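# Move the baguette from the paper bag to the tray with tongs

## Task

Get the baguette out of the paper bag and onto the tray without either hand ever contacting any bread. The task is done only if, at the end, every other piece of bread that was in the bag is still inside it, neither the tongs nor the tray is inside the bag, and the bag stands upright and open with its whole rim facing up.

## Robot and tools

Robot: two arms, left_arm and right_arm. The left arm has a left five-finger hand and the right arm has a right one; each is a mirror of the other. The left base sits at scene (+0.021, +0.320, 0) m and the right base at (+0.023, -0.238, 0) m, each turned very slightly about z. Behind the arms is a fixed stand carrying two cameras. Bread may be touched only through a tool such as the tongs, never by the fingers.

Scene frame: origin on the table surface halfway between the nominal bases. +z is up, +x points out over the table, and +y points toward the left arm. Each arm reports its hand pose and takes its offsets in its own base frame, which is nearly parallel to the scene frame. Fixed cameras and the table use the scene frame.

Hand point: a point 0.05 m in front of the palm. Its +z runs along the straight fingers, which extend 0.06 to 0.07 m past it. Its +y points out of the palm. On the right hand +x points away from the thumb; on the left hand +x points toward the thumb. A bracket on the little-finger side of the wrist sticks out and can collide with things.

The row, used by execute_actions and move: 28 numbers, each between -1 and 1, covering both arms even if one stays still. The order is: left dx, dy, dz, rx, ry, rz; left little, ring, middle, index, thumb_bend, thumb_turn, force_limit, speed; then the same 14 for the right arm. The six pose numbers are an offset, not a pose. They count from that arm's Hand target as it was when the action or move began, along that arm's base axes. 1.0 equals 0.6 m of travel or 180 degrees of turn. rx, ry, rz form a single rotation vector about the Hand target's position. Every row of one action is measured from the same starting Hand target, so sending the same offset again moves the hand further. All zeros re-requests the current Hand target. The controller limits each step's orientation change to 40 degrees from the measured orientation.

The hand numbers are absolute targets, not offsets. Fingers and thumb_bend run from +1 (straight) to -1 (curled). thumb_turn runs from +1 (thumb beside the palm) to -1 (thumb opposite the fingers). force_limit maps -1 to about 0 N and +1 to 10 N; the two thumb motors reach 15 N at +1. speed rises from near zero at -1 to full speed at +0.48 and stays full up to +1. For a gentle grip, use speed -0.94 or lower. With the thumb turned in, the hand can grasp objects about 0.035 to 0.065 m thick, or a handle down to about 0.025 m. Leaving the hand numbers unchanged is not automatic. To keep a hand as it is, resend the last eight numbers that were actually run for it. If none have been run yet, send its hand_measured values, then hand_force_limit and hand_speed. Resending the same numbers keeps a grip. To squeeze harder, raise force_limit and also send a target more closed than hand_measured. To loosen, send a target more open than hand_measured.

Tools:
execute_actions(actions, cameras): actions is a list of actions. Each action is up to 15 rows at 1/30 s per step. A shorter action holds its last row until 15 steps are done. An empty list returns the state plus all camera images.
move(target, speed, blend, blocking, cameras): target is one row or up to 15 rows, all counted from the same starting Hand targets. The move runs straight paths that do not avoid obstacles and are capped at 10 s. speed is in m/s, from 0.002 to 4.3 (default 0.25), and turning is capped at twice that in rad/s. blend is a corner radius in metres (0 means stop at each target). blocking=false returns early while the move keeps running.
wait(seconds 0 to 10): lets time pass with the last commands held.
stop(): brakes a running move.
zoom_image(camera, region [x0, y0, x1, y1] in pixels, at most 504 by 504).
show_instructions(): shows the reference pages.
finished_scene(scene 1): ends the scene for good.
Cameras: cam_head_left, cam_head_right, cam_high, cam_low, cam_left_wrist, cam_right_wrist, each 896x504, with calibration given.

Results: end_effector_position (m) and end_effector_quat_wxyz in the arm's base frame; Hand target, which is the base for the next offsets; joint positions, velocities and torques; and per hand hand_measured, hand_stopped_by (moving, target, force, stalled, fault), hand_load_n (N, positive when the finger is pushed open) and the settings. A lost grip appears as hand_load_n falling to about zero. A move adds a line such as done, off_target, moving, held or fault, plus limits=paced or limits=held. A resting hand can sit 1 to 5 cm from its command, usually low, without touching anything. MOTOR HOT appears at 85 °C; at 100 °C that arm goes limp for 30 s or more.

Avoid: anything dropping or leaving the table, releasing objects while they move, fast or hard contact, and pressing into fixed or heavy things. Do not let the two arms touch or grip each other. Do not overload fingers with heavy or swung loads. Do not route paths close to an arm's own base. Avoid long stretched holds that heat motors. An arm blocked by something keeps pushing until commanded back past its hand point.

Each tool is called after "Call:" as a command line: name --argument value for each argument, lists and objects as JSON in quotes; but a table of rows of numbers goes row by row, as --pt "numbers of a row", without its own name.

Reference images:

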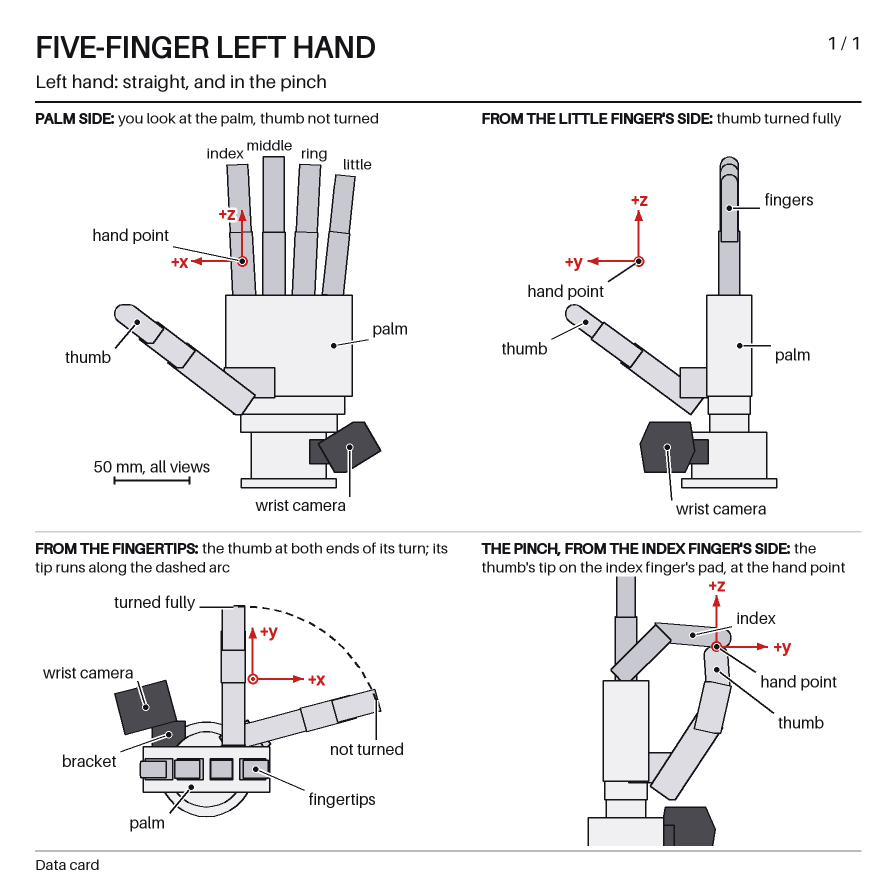

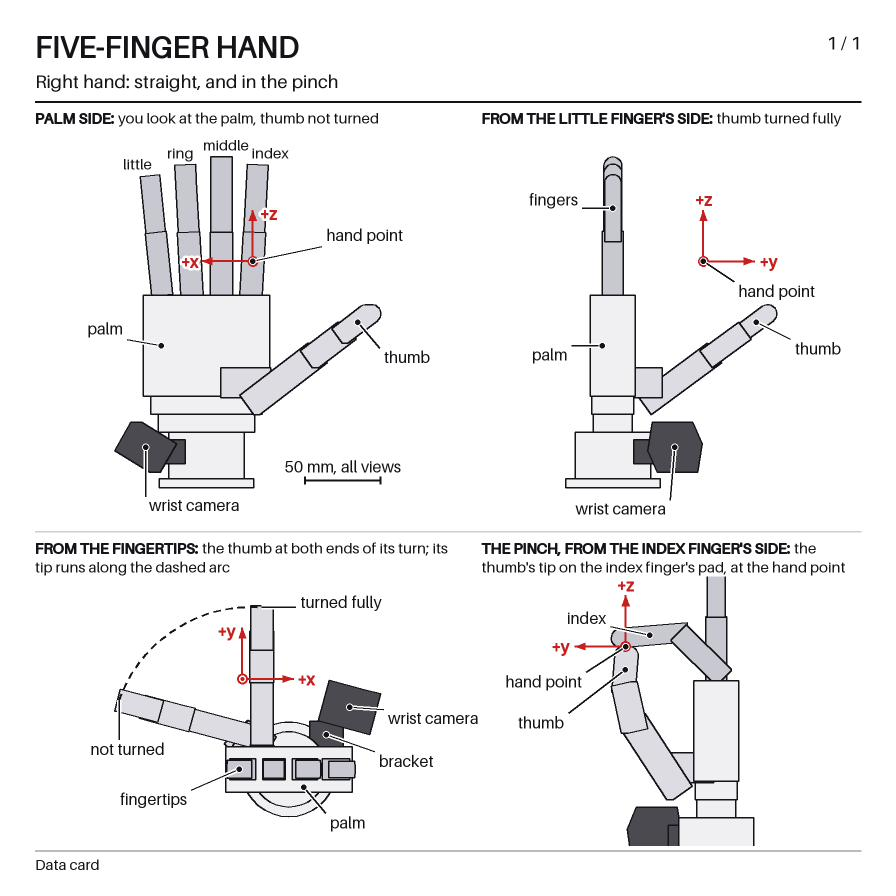

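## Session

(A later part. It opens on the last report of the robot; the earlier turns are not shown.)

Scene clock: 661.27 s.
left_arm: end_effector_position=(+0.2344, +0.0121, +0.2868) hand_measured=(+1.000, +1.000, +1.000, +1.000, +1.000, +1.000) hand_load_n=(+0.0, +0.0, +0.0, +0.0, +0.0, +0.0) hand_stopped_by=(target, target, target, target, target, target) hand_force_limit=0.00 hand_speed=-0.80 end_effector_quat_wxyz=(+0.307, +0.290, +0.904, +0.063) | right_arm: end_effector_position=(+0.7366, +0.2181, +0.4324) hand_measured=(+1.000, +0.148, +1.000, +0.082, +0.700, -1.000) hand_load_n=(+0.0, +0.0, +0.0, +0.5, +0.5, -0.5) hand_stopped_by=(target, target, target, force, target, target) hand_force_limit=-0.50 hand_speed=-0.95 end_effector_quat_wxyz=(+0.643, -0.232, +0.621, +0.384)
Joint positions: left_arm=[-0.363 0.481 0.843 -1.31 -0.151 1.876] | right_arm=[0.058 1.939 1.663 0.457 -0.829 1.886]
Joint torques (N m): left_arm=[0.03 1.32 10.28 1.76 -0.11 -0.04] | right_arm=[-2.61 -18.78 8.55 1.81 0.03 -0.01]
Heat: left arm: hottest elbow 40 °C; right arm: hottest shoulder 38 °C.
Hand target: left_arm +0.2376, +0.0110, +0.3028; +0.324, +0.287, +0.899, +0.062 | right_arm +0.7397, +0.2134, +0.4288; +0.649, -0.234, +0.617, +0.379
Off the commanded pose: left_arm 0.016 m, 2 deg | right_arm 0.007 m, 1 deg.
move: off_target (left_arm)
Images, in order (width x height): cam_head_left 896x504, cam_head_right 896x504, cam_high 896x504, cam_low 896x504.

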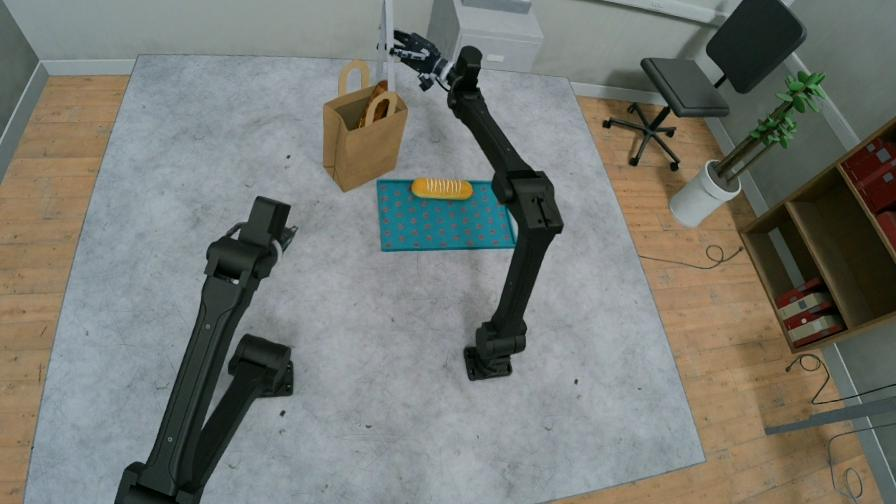

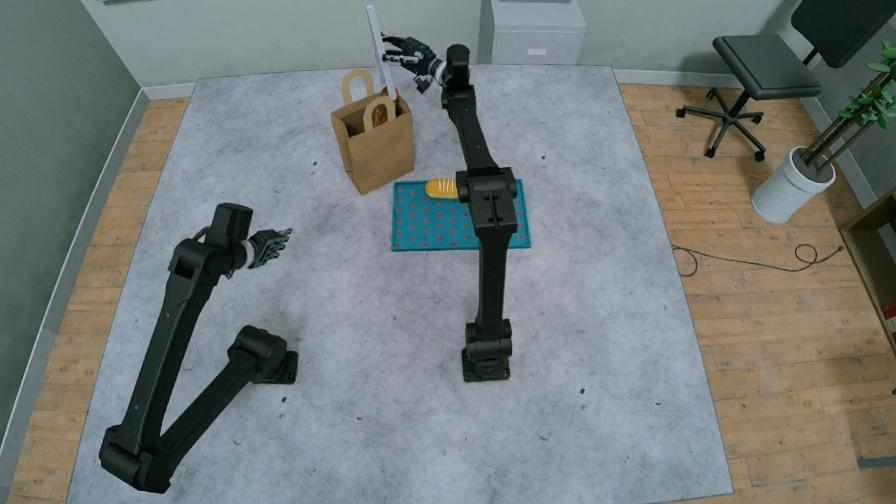

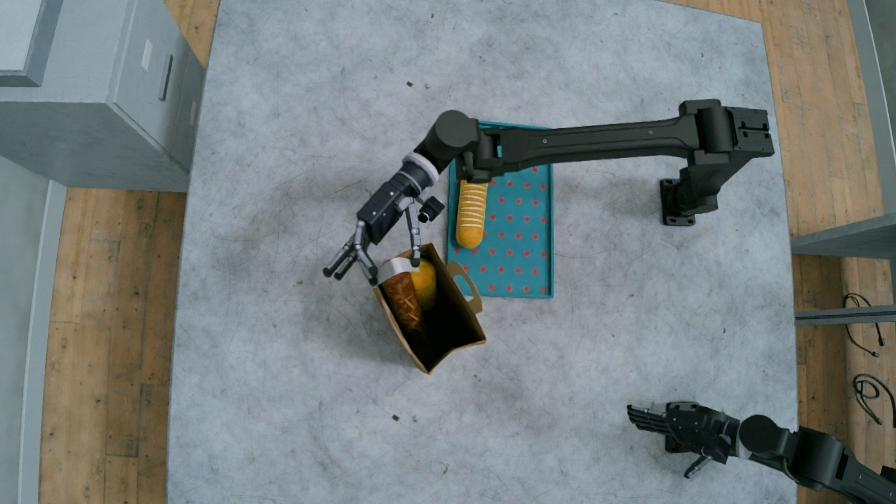

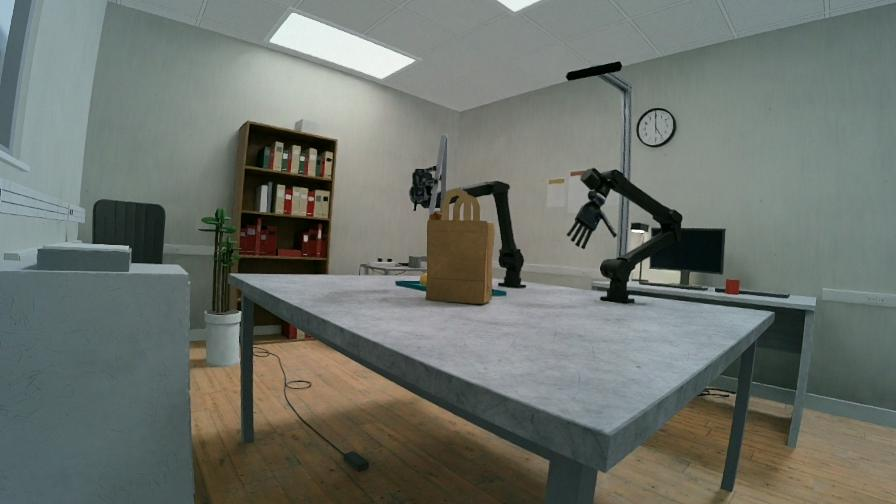

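Call:
move --pt "0 0 0 0 0 0 1 1 1 1 1 1 0 -0.8 0.003 -0.006 -0.030 0 0 0 1 0.148 1 0.0 0.70 -1 -0.5 -0.95" --cameras '["cam_head_left","cam_head_right","cam_high","cam_low"]' --speed 0.05

Call:
zoom_image --camera "cam_high" --region '[350, 210, 450, 310]'

Call:
zoom_image --camera "cam_low" --region '[400, 130, 500, 230]'

Call:
zoom_image --camera "cam_head_left" --region '[340, 30, 440, 130]'

Call:
zoom_image --camera "cam_head_right" --region '[340, 30, 440, 130]'

Scene clock: 669.03 s.
left_arm: end_effector_position=(+0.2344, +0.0121, +0.2868) hand_measured=(+1.000, +1.000, +1.000, +1.000, +1.000, +1.000) hand_load_n=(+0.0, +0.0, +0.0, +0.0, +0.0, +0.0) hand_stopped_by=(target, target, target, target, target, target) hand_force_limit=0.00 hand_speed=-0.80 end_effector_quat_wxyz=(+0.307, +0.290, +0.904, +0.063) | right_arm: end_effector_position=(+0.7387, +0.2159, +0.4122) hand_measured=(+1.000, +0.148, +1.000, +0.082, +0.700, -1.000) hand_load_n=(+0.0, +0.0, +0.0, +0.5, +1.0, -0.5) hand_stopped_by=(target, target, target, force, target, target) hand_force_limit=-0.50 hand_speed=-0.95 end_effector_quat_wxyz=(+0.642, -0.232, +0.622, +0.384)
Joint positions: left_arm=[-0.363 0.481 0.843 -1.31 -0.151 1.876] | right_arm=[0.054 1.96 1.641 0.497 -0.834 1.886]
Joint torques (N m): left_arm=[-0.03 1.44 10.26 1.77 -0.1 -0.04] | right_arm=[-2.96 -19.02 8.73 1.78 0 0.01]
Heat: left arm: hottest elbow 40 °C; right arm: hottest shoulder 38 °C.
Hand target: left_arm +0.2376, +0.0110, +0.3028; +0.324, +0.287, +0.899, +0.062 | right_arm +0.7415, +0.2097, +0.4109; +0.649, -0.234, +0.617, +0.379
Off the commanded pose: left_arm 0.016 m, 2 deg | right_arm 0.007 m, 1 deg.
move: off_target (left_arm)
Images, in order (width x height): cam_head_left 896x504, cam_head_right 896x504, cam_high 896x504, cam_low 896x504.

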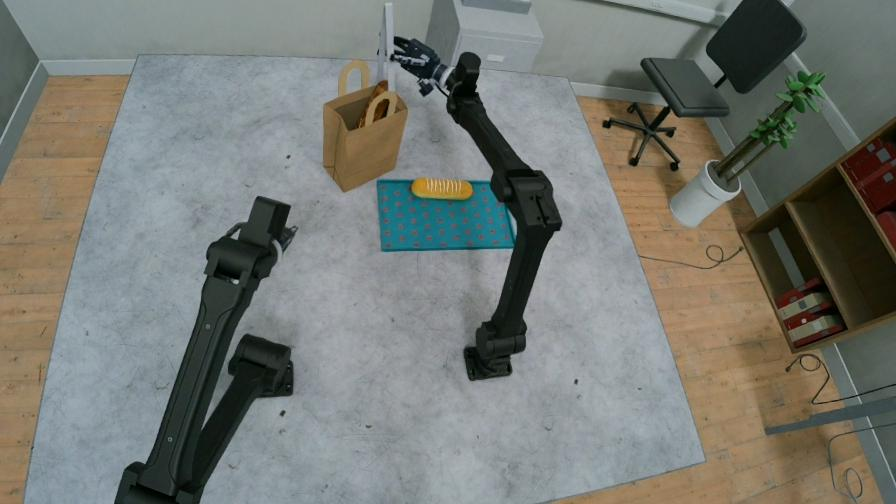

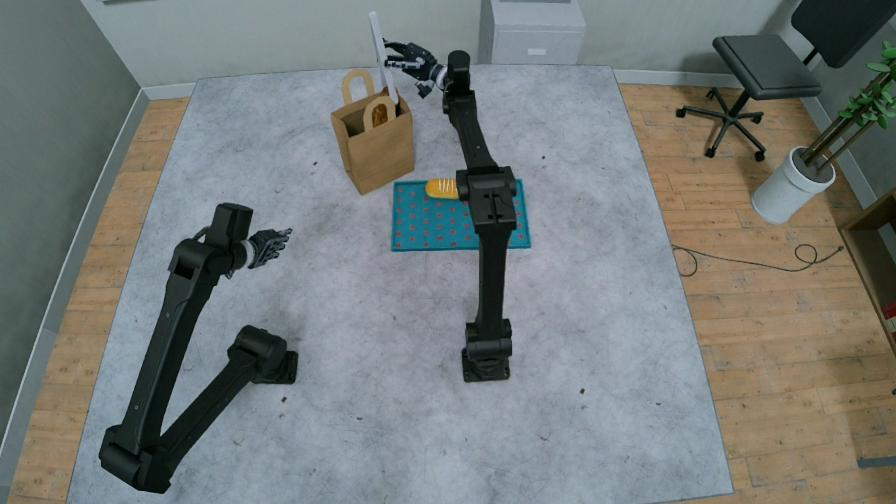

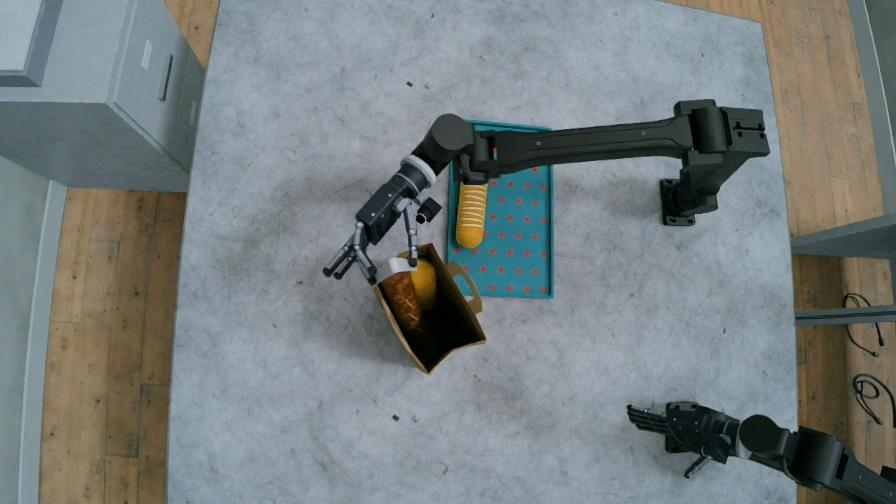

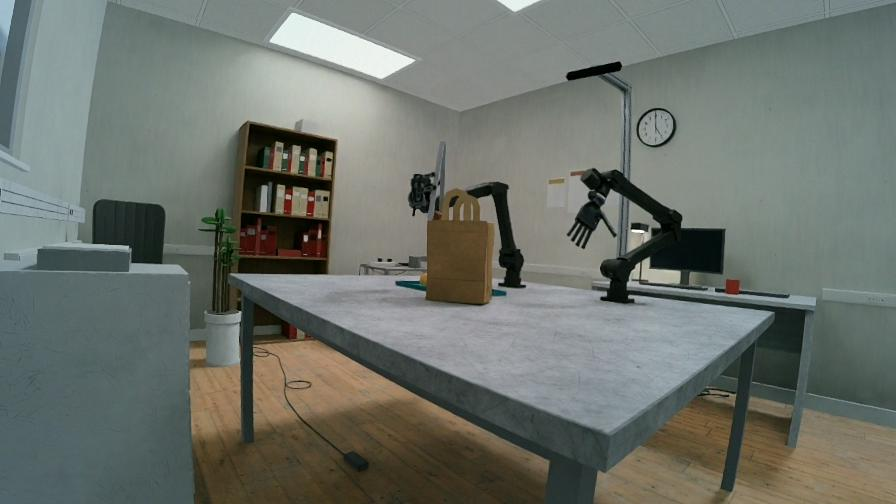

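Scaled by 5.040 from the camera's 896x504 image, which has a finer 1280x720 frame.

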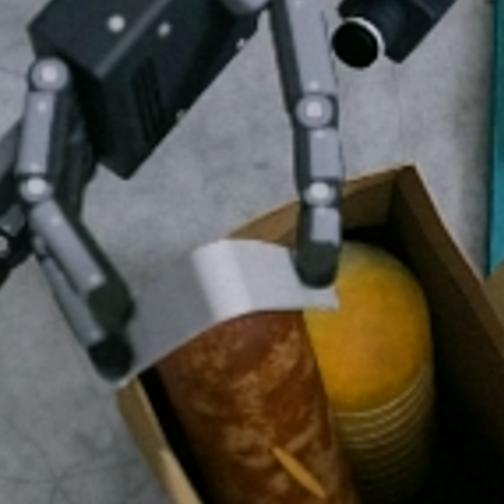

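Scaled by 5.040 from the camera's 896x504 image, which has a finer 1280x720 frame.

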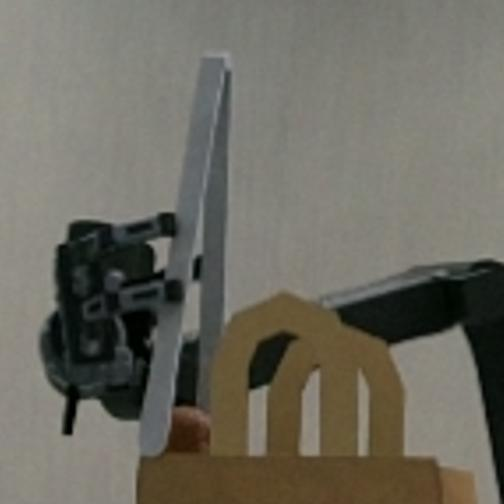

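Scaled by 5.040 from the camera's 896x504 image, which has a finer 1280x720 frame.

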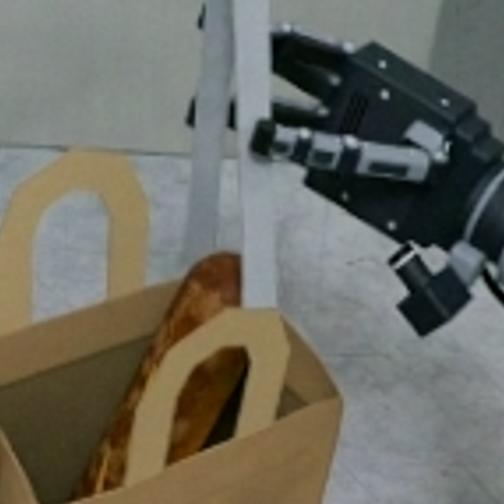

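Scaled by 5.040 from the camera's 896x504 image, which has a finer 1280x720 frame.

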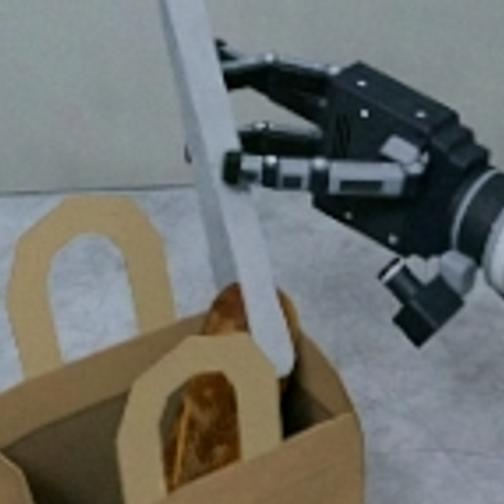

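Call:
move --pt "0 0 0 0 0 0 1 1 1 1 1 1 0 -0.8 0 0 0 0 0 0 1 0.09 1 0.02 0.62 -1 -0.4 -0.85" --cameras '["cam_high","cam_low"]' --speed 0.05

Call:
zoom_image --camera "cam_high" --region '[350, 210, 450, 310]'

Call:
zoom_image --camera "cam_low" --region '[400, 130, 500, 230]'

Scene clock: 682.00 s.
left_arm: end_effector_position=(+0.2344, +0.0121, +0.2868) hand_measured=(+1.000, +1.000, +1.000, +1.000, +1.000, +1.000) hand_load_n=(+0.0, +0.0, +0.0, +0.0, +0.0, +0.0) hand_stopped_by=(target, target, target, target, target, target) hand_force_limit=0.00 hand_speed=-0.80 end_effector_quat_wxyz=(+0.307, +0.290, +0.904, +0.063) | right_arm: end_effector_position=(+0.7386, +0.2159, +0.4121) hand_measured=(+1.000, +0.090, +1.000, +0.020, +0.622, -1.000) hand_load_n=(+0.0, +0.0, +0.0, +2.0, +1.5, -1.0) hand_stopped_by=(target, target, target, target, target, target) hand_force_limit=-0.40 hand_speed=-0.85 end_effector_quat_wxyz=(+0.642, -0.232, +0.622, +0.384)
Joint positions: left_arm=[-0.363 0.481 0.843 -1.31 -0.151 1.876] | right_arm=[0.054 1.96 1.641 0.497 -0.835 1.886]
Joint torques (N m): left_arm=[0.09 1.32 10.26 1.74 -0.11 -0.04] | right_arm=[-2.9 -19.14 8.53 1.76 0.03 0.01]
Heat: left arm: hottest elbow 40 °C; right arm: hottest shoulder 39 °C.
Hand target: left_arm +0.2376, +0.0110, +0.3028; +0.324, +0.287, +0.899, +0.062 | right_arm +0.7415, +0.2097, +0.4109; +0.649, -0.234, +0.617, +0.379
Off the commanded pose: left_arm 0.016 m, 2 deg | right_arm 0.007 m, 1 deg.
move: off_target (left_arm)
Images, in order (width x height): cam_high 896x504, cam_low 896x504.

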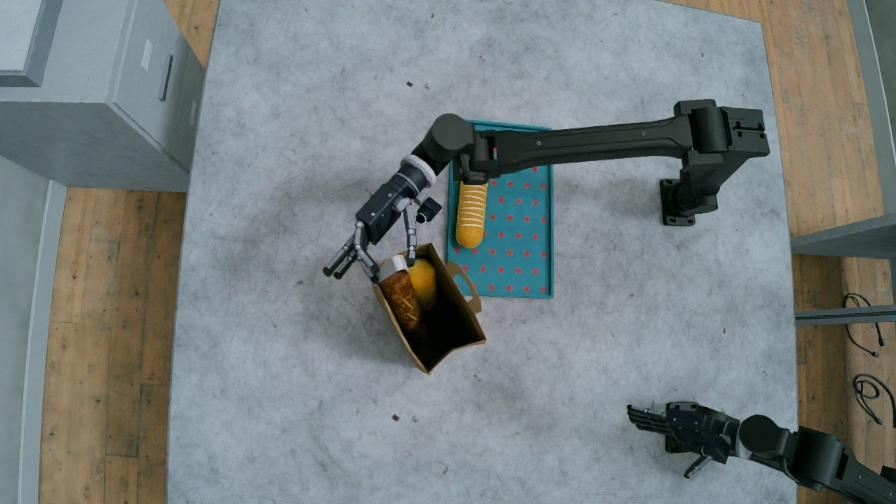

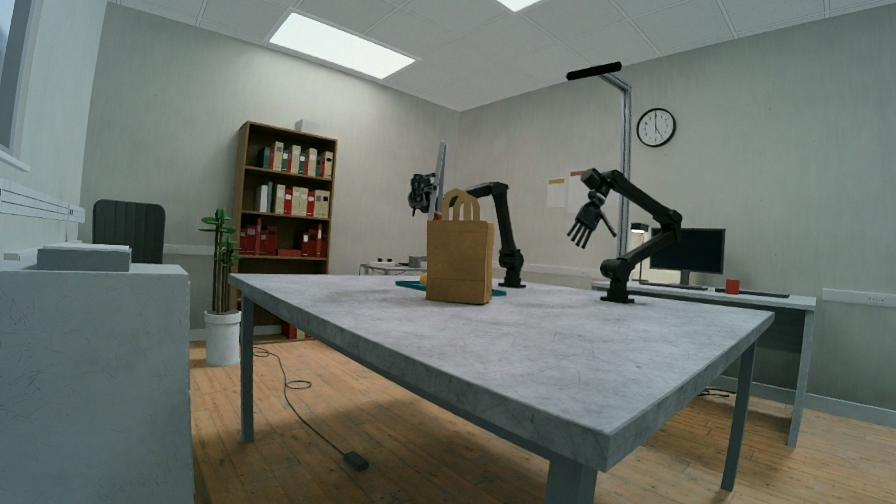

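Scaled by 5.040 from the camera's 896x504 image, which has a finer 1280x720 frame.

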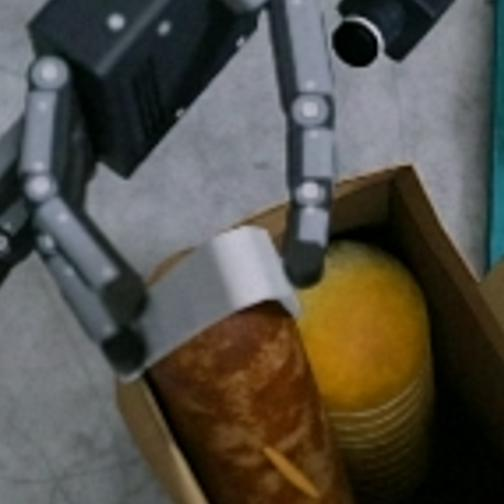

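Scaled by 5.040 from the camera's 896x504 image, which has a finer 1280x720 frame.

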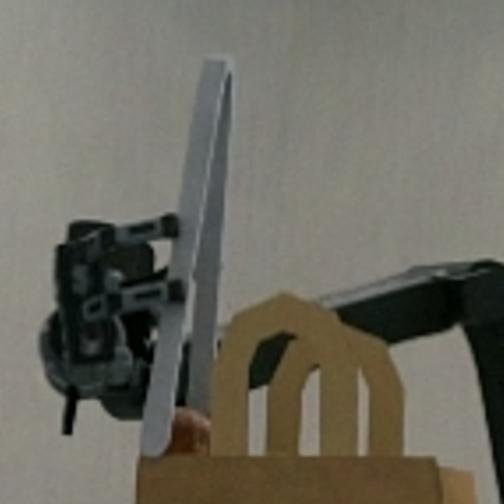

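Call:
move --pt "0 0 0 0 0 0 1 1 1 1 1 1 0 -0.8 0 0 0 0 0 0 1 0.0 1 0.02 0.622 -1 -0.6 -0.85" --cameras '[]' --speed 0.05

Call:
move --pt "0 0 0 0 0 0 1 1 1 1 1 1 0 -0.8 0 0 0 0 0 0 1 0.0 1 0.02 0.5 -1 -0.2 -0.85" --cameras '["cam_high","cam_low"]' --speed 0.05

Call:
zoom_image --camera "cam_high" --region '[350, 210, 450, 310]'

Call:
zoom_image --camera "cam_low" --region '[400, 130, 500, 230]'

Scene clock: 687.53 s.
left_arm: end_effector_position=(+0.2344, +0.0121, +0.2868) hand_measured=(+1.000, +1.000, +1.000, +1.000, +1.000, +1.000) hand_load_n=(+0.0, +0.0, +0.0, +0.0, +0.0, +0.0) hand_stopped_by=(target, target, target, target, target, target) hand_force_limit=0.00 hand_speed=-0.80 end_effector_quat_wxyz=(+0.307, +0.290, +0.904, +0.063) | right_arm: end_effector_position=(+0.7386, +0.2159, +0.4123) hand_measured=(+1.000, +0.064, +1.000, +0.020, +0.622, -1.000) hand_load_n=(+0.0, +1.5, +0.0, +0.5, +1.5, +0.0) hand_stopped_by=(target, force, target, target, target, target) hand_force_limit=-0.60 hand_speed=-0.85 end_effector_quat_wxyz=(+0.642, -0.232, +0.622, +0.384)
Joint positions: left_arm=[-0.363 0.481 0.843 -1.31 -0.151 1.876] | right_arm=[0.054 1.96 1.641 0.498 -0.835 1.886]
Joint torques (N m): left_arm=[0.09 1.38 10.25 1.74 -0.11 -0.04] | right_arm=[-2.84 -19.14 8.54 1.74 0.03 0.02]
Heat: left arm: hottest elbow 40 °C; right arm: hottest shoulder 39 °C.
Hand target: left_arm +0.2376, +0.0110, +0.3028; +0.324, +0.287, +0.899, +0.062 | right_arm +0.7415, +0.2097, +0.4109; +0.649, -0.234, +0.617, +0.379
Off the commanded pose: left_arm 0.016 m, 2 deg | right_arm 0.007 m, 1 deg.
move: off_target (left_arm)
No camera images: "cameras" was empty.

Scene clock: 688.37 s.
left_arm: end_effector_position=(+0.2344, +0.0121, +0.2868) hand_measured=(+1.000, +1.000, +1.000, +1.000, +1.000, +1.000) hand_load_n=(+0.0, +0.0, +0.0, +0.0, +0.0, +0.0) hand_stopped_by=(target, target, target, target, target, target) hand_force_limit=0.00 hand_speed=-0.80 end_effector_quat_wxyz=(+0.307, +0.290, +0.904, +0.063) | right_arm: end_effector_position=(+0.7385, +0.2160, +0.4122) hand_measured=(+1.000, +0.064, +1.000, +0.020, +0.504, -1.000) hand_load_n=(+0.0, +1.0, +0.0, +3.0, +4.5, +0.0) hand_stopped_by=(target, force, target, target, target, target) hand_force_limit=-0.20 hand_speed=-0.85 end_effector_quat_wxyz=(+0.642, -0.233, +0.621, +0.384)
Joint positions: left_arm=[-0.363 0.481 0.843 -1.31 -0.151 1.876] | right_arm=[0.054 1.96 1.641 0.498 -0.835 1.886]
Joint torques (N m): left_arm=[0.09 1.38 10.25 1.74 -0.11 -0.04] | right_arm=[-2.84 -19.31 8.5 1.73 0.05 0.01]
Heat: left arm: hottest elbow 40 °C; right arm: hottest shoulder 39 °C.
Hand target: left_arm +0.2376, +0.0110, +0.3028; +0.324, +0.287, +0.899, +0.062 | right_arm +0.7414, +0.2097, +0.4109; +0.649, -0.234, +0.617, +0.379
Off the commanded pose: left_arm 0.016 m, 2 deg | right_arm 0.007 m, 1 deg.
move: off_target (left_arm)
Images, in order (width x height): cam_high 896x504, cam_low 896x504.

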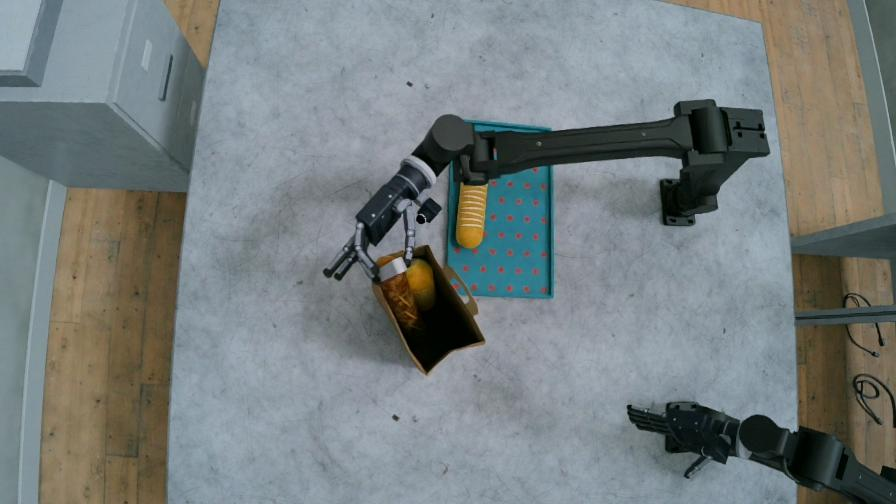

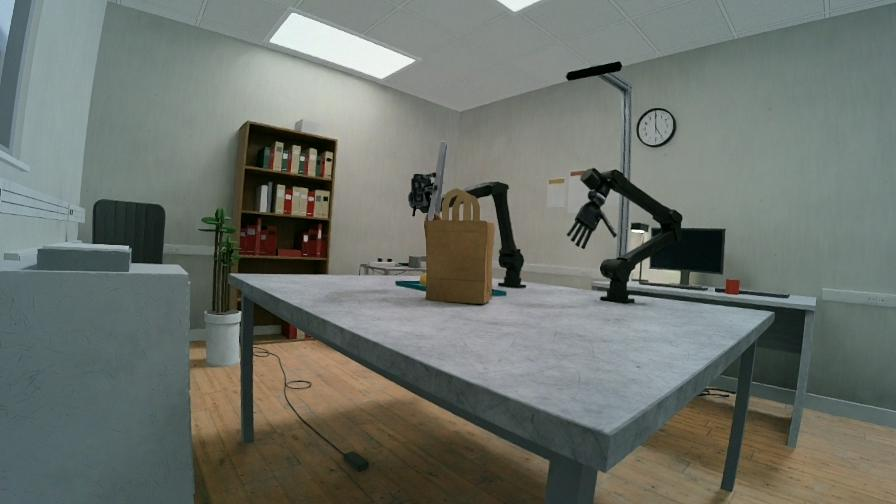

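Scaled by 5.040 from the camera's 896x504 image, which has a finer 1280x720 frame.

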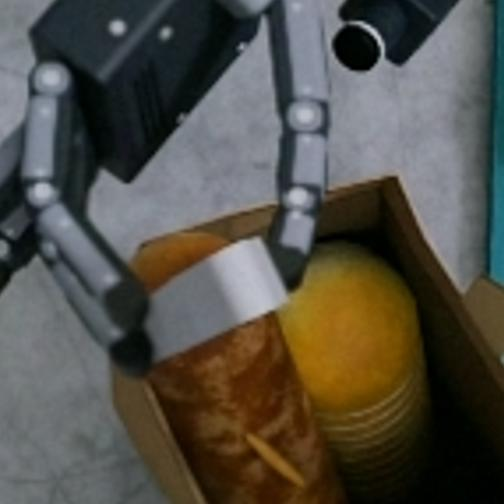

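Scaled by 5.040 from the camera's 896x504 image, which has a finer 1280x720 frame.

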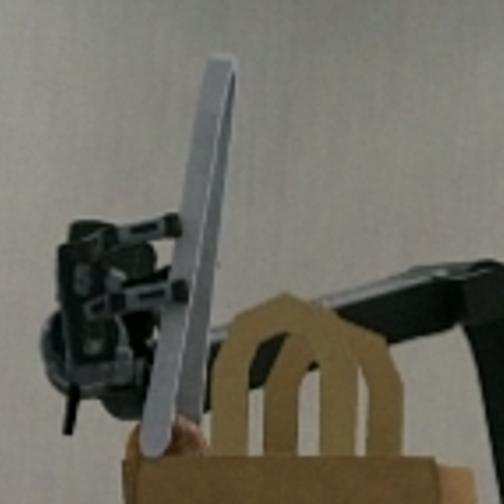

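Call:
move --pt "0 0 0 0 0 0 1 1 1 1 1 1 0 -0.8 0 0 0 0 0 0 1 -0.1 1 0.02 0.504 -1 -0.5 -0.85" --cameras '[]' --speed 0.05

Call:
move --pt "0 0 0 0 0 0 1 1 1 1 1 1 0 -0.8 0 0 0 0 0 0 1 -0.1 1 0.02 0.35 -1 0.0 -0.85" --cameras '["cam_high","cam_low"]' --speed 0.05

Call:
zoom_image --camera "cam_high" --region '[350, 210, 450, 310]'

Call:
zoom_image --camera "cam_low" --region '[400, 130, 500, 230]'

Scene clock: 693.03 s.
left_arm: end_effector_position=(+0.2344, +0.0121, +0.2868) hand_measured=(+1.000, +1.000, +1.000, +1.000, +1.000, +1.000) hand_load_n=(+0.0, +0.0, +0.0, +0.0, +0.0, +0.0) hand_stopped_by=(target, target, target, target, target, target) hand_force_limit=0.00 hand_speed=-0.80 end_effector_quat_wxyz=(+0.307, +0.290, +0.904, +0.063) | right_arm: end_effector_position=(+0.7385, +0.2160, +0.4122) hand_measured=(+1.000, +0.052, +1.000, +0.020, +0.506, -1.000) hand_load_n=(+0.0, +2.0, +0.0, +2.5, +5.0, +1.0) hand_stopped_by=(target, force, target, target, force, target) hand_force_limit=-0.50 hand_speed=-0.85 end_effector_quat_wxyz=(+0.642, -0.233, +0.621, +0.384)
Joint positions: left_arm=[-0.363 0.481 0.843 -1.31 -0.151 1.876] | right_arm=[0.054 1.96 1.641 0.498 -0.835 1.886]
Joint torques (N m): left_arm=[0.03 1.38 10.29 1.74 -0.1 -0.04] | right_arm=[-2.78 -19.08 8.53 1.72 0.06 0]
Heat: left arm: hottest elbow 40 °C; right arm: hottest shoulder 39 °C.
Hand target: left_arm +0.2376, +0.0110, +0.3028; +0.324, +0.287, +0.899, +0.062 | right_arm +0.7415, +0.2097, +0.4109; +0.649, -0.234, +0.617, +0.379
Off the commanded pose: left_arm 0.016 m, 2 deg | right_arm 0.007 m, 1 deg.
move: off_target (left_arm)
No camera images: "cameras" was empty.

Scene clock: 693.77 s.
left_arm: end_effector_position=(+0.2344, +0.0121, +0.2868) hand_measured=(+1.000, +1.000, +1.000, +1.000, +1.000, +1.000) hand_load_n=(+0.0, +0.0, +0.0, +0.0, +0.0, +0.0) hand_stopped_by=(target, target, target, target, target, target) hand_force_limit=0.00 hand_speed=-0.80 end_effector_quat_wxyz=(+0.307, +0.290, +0.904, +0.063) | right_arm: end_effector_position=(+0.7385, +0.2160, +0.4122) hand_measured=(+1.000, +0.052, +1.000, +0.020, +0.412, -1.000) hand_load_n=(+0.0, +3.0, +0.0, +5.0, +7.5, +1.0) hand_stopped_by=(target, force, target, target, force, target) hand_force_limit=0.00 hand_speed=-0.85 end_effector_quat_wxyz=(+0.642, -0.233, +0.621, +0.384)
Joint positions: left_arm=[-0.363 0.481 0.843 -1.31 -0.151 1.876] | right_arm=[0.054 1.96 1.641 0.498 -0.835 1.886]
Joint torques (N m): left_arm=[-0.03 1.38 10.28 1.73 -0.11 -0.05] | right_arm=[-2.9 -19.14 8.54 1.7 0.07 0.01]
Heat: left arm: hottest elbow 40 °C; right arm: hottest shoulder 39 °C.
Hand target: left_arm +0.2376, +0.0110, +0.3028; +0.324, +0.287, +0.899, +0.062 | right_arm +0.7415, +0.2097, +0.4109; +0.649, -0.234, +0.617, +0.379
Off the commanded pose: left_arm 0.016 m, 2 deg | right_arm 0.007 m, 1 deg.
move: off_target (left_arm)
Images, in order (width x height): cam_high 896x504, cam_low 896x504.

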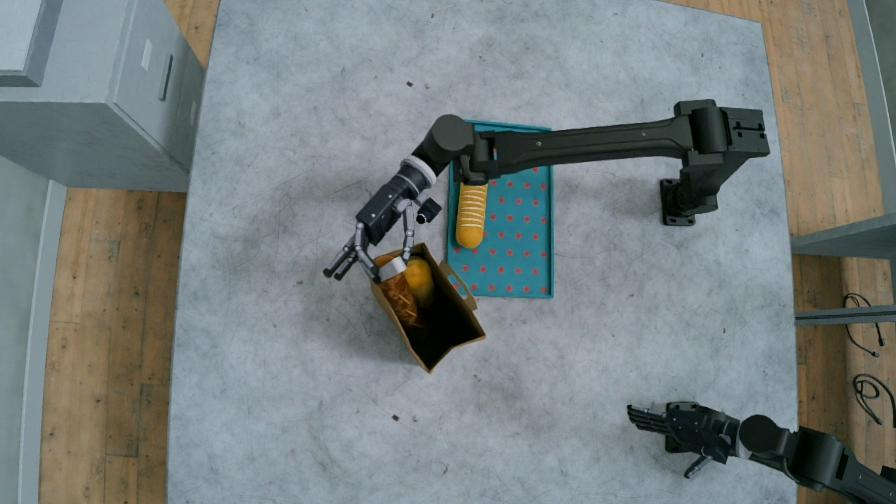

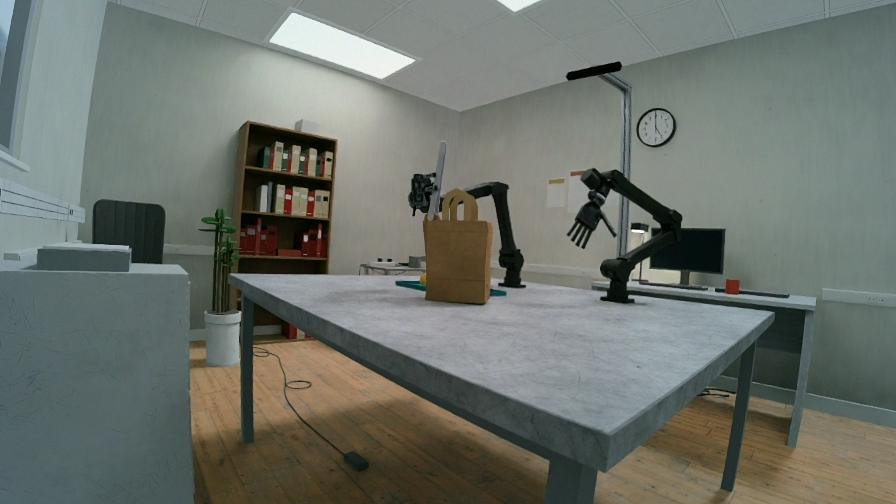

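Scaled by 5.040 from the camera's 896x504 image, which has a finer 1280x720 frame.

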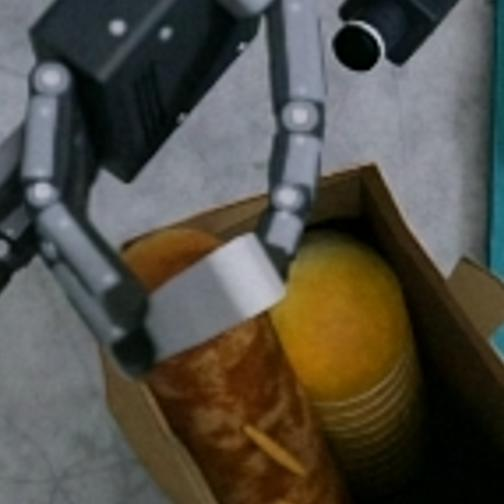

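Scaled by 5.040 from the camera's 896x504 image, which has a finer 1280x720 frame.

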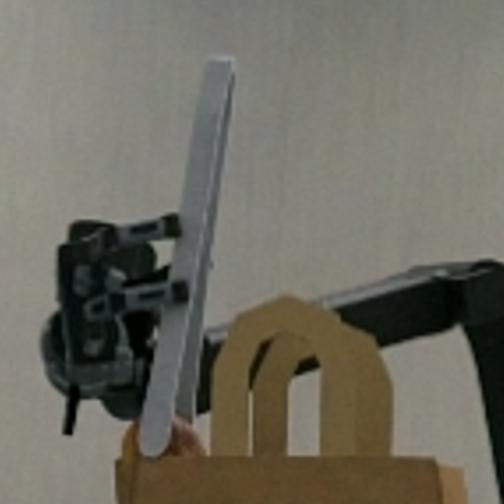

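Call:
move --pt "0 0 0 0 0 0 1 1 1 1 1 1 0 -0.8 0 0 0.083 0 0 0 1 -0.1 1 0.02 0.35 -1 0.0 -0.85" --cameras '["cam_high","cam_low","cam_head_right","cam_head_left"]' --speed 0.04

Call:
zoom_image --camera "cam_high" --region '[350, 210, 450, 310]'

Call:
zoom_image --camera "cam_low" --region '[400, 130, 500, 230]'

Call:
zoom_image --camera "cam_head_right" --region '[310, 10, 450, 150]'

Scene clock: 699.90 s.
left_arm: end_effector_position=(+0.2344, +0.0121, +0.2868) hand_measured=(+1.000, +1.000, +1.000, +1.000, +1.000, +1.000) hand_load_n=(+0.0, +0.0, +0.0, +0.0, +0.0, +0.0) hand_stopped_by=(target, target, target, target, target, target) hand_force_limit=0.00 hand_speed=-0.80 end_effector_quat_wxyz=(+0.307, +0.290, +0.904, +0.063) | right_arm: end_effector_position=(+0.7440, +0.2151, +0.4120) hand_measured=(+1.000, +0.052, +1.000, +0.020, +0.412, -1.000) hand_load_n=(+0.0, +3.5, +0.0, +4.0, +7.5, +0.5) hand_stopped_by=(target, force, target, target, force, target) hand_force_limit=0.00 hand_speed=-0.85 end_effector_quat_wxyz=(+0.622, -0.221, +0.642, +0.390)
Joint positions: left_arm=[-0.363 0.481 0.843 -1.31 -0.151 1.876] | right_arm=[0.053 1.954 1.658 0.412 -0.835 1.886]
Joint torques (N m): left_arm=[0.09 1.32 10.3 1.76 -0.1 -0.04] | right_arm=[-3.02 -22.07 12.53 0.7 0.04 0.01]
Heat: left arm: hottest elbow 40 °C; right arm: hottest shoulder 39 °C.
Hand target: left_arm +0.2376, +0.0110, +0.3028; +0.324, +0.287, +0.899, +0.062 | right_arm +0.7414, +0.2099, +0.4605; +0.649, -0.234, +0.617, +0.379
Off the commanded pose: left_arm 0.016 m, 2 deg | right_arm 0.049 m, 5 deg.
move: off_target (left_arm, right_arm)
Images, in order (width x height): cam_head_left 896x504, cam_head_right 896x504, cam_high 896x504, cam_low 896x504.

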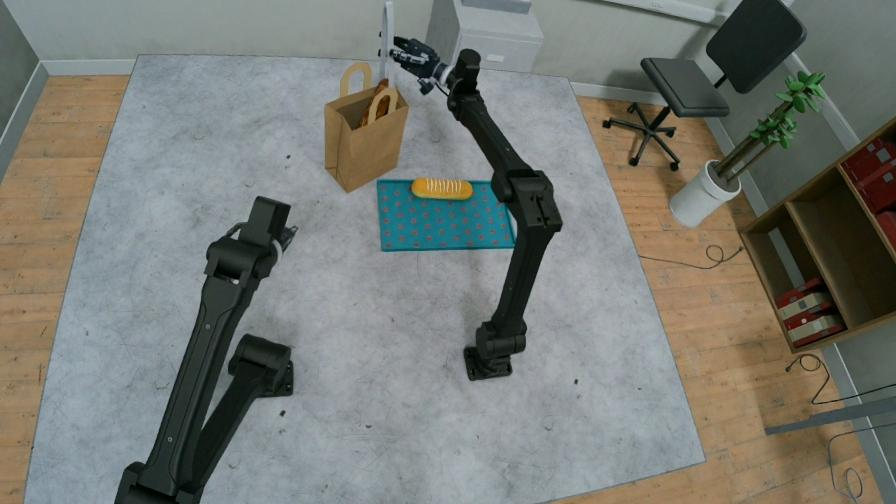

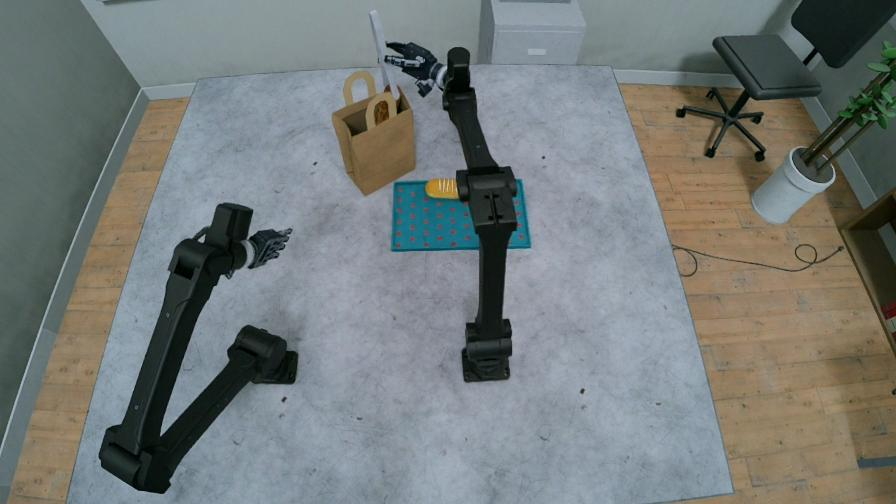

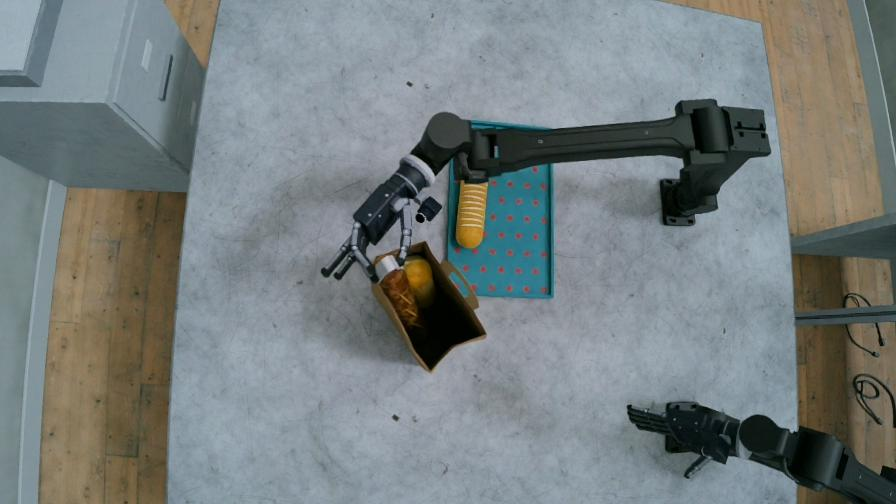

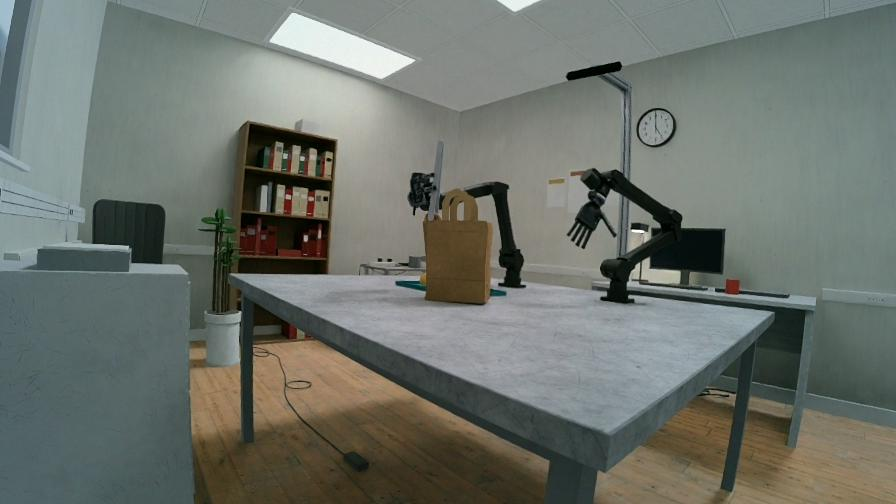

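Scaled by 5.040 from the camera's 896x504 image, which has a finer 1280x720 frame.

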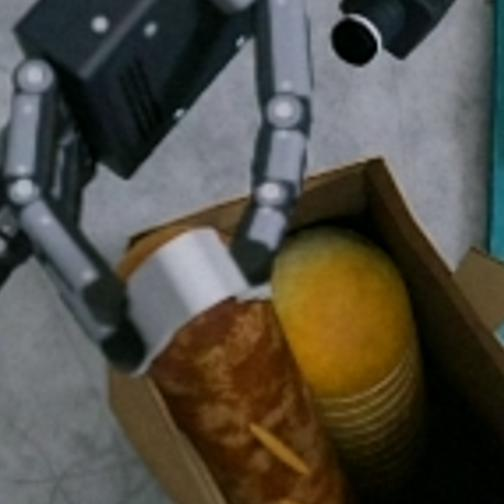

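Scaled by 5.040 from the camera's 896x504 image, which has a finer 1280x720 frame.

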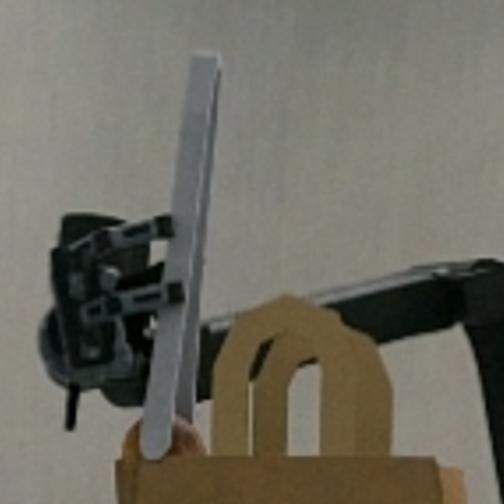

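Scaled by 3.600 from the camera's 896x504 image, which has a finer 1280x720 frame.

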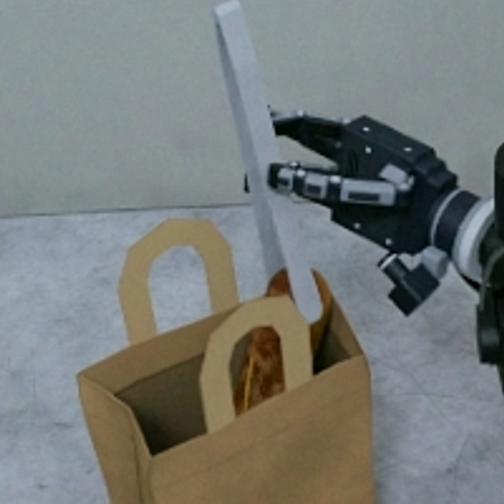

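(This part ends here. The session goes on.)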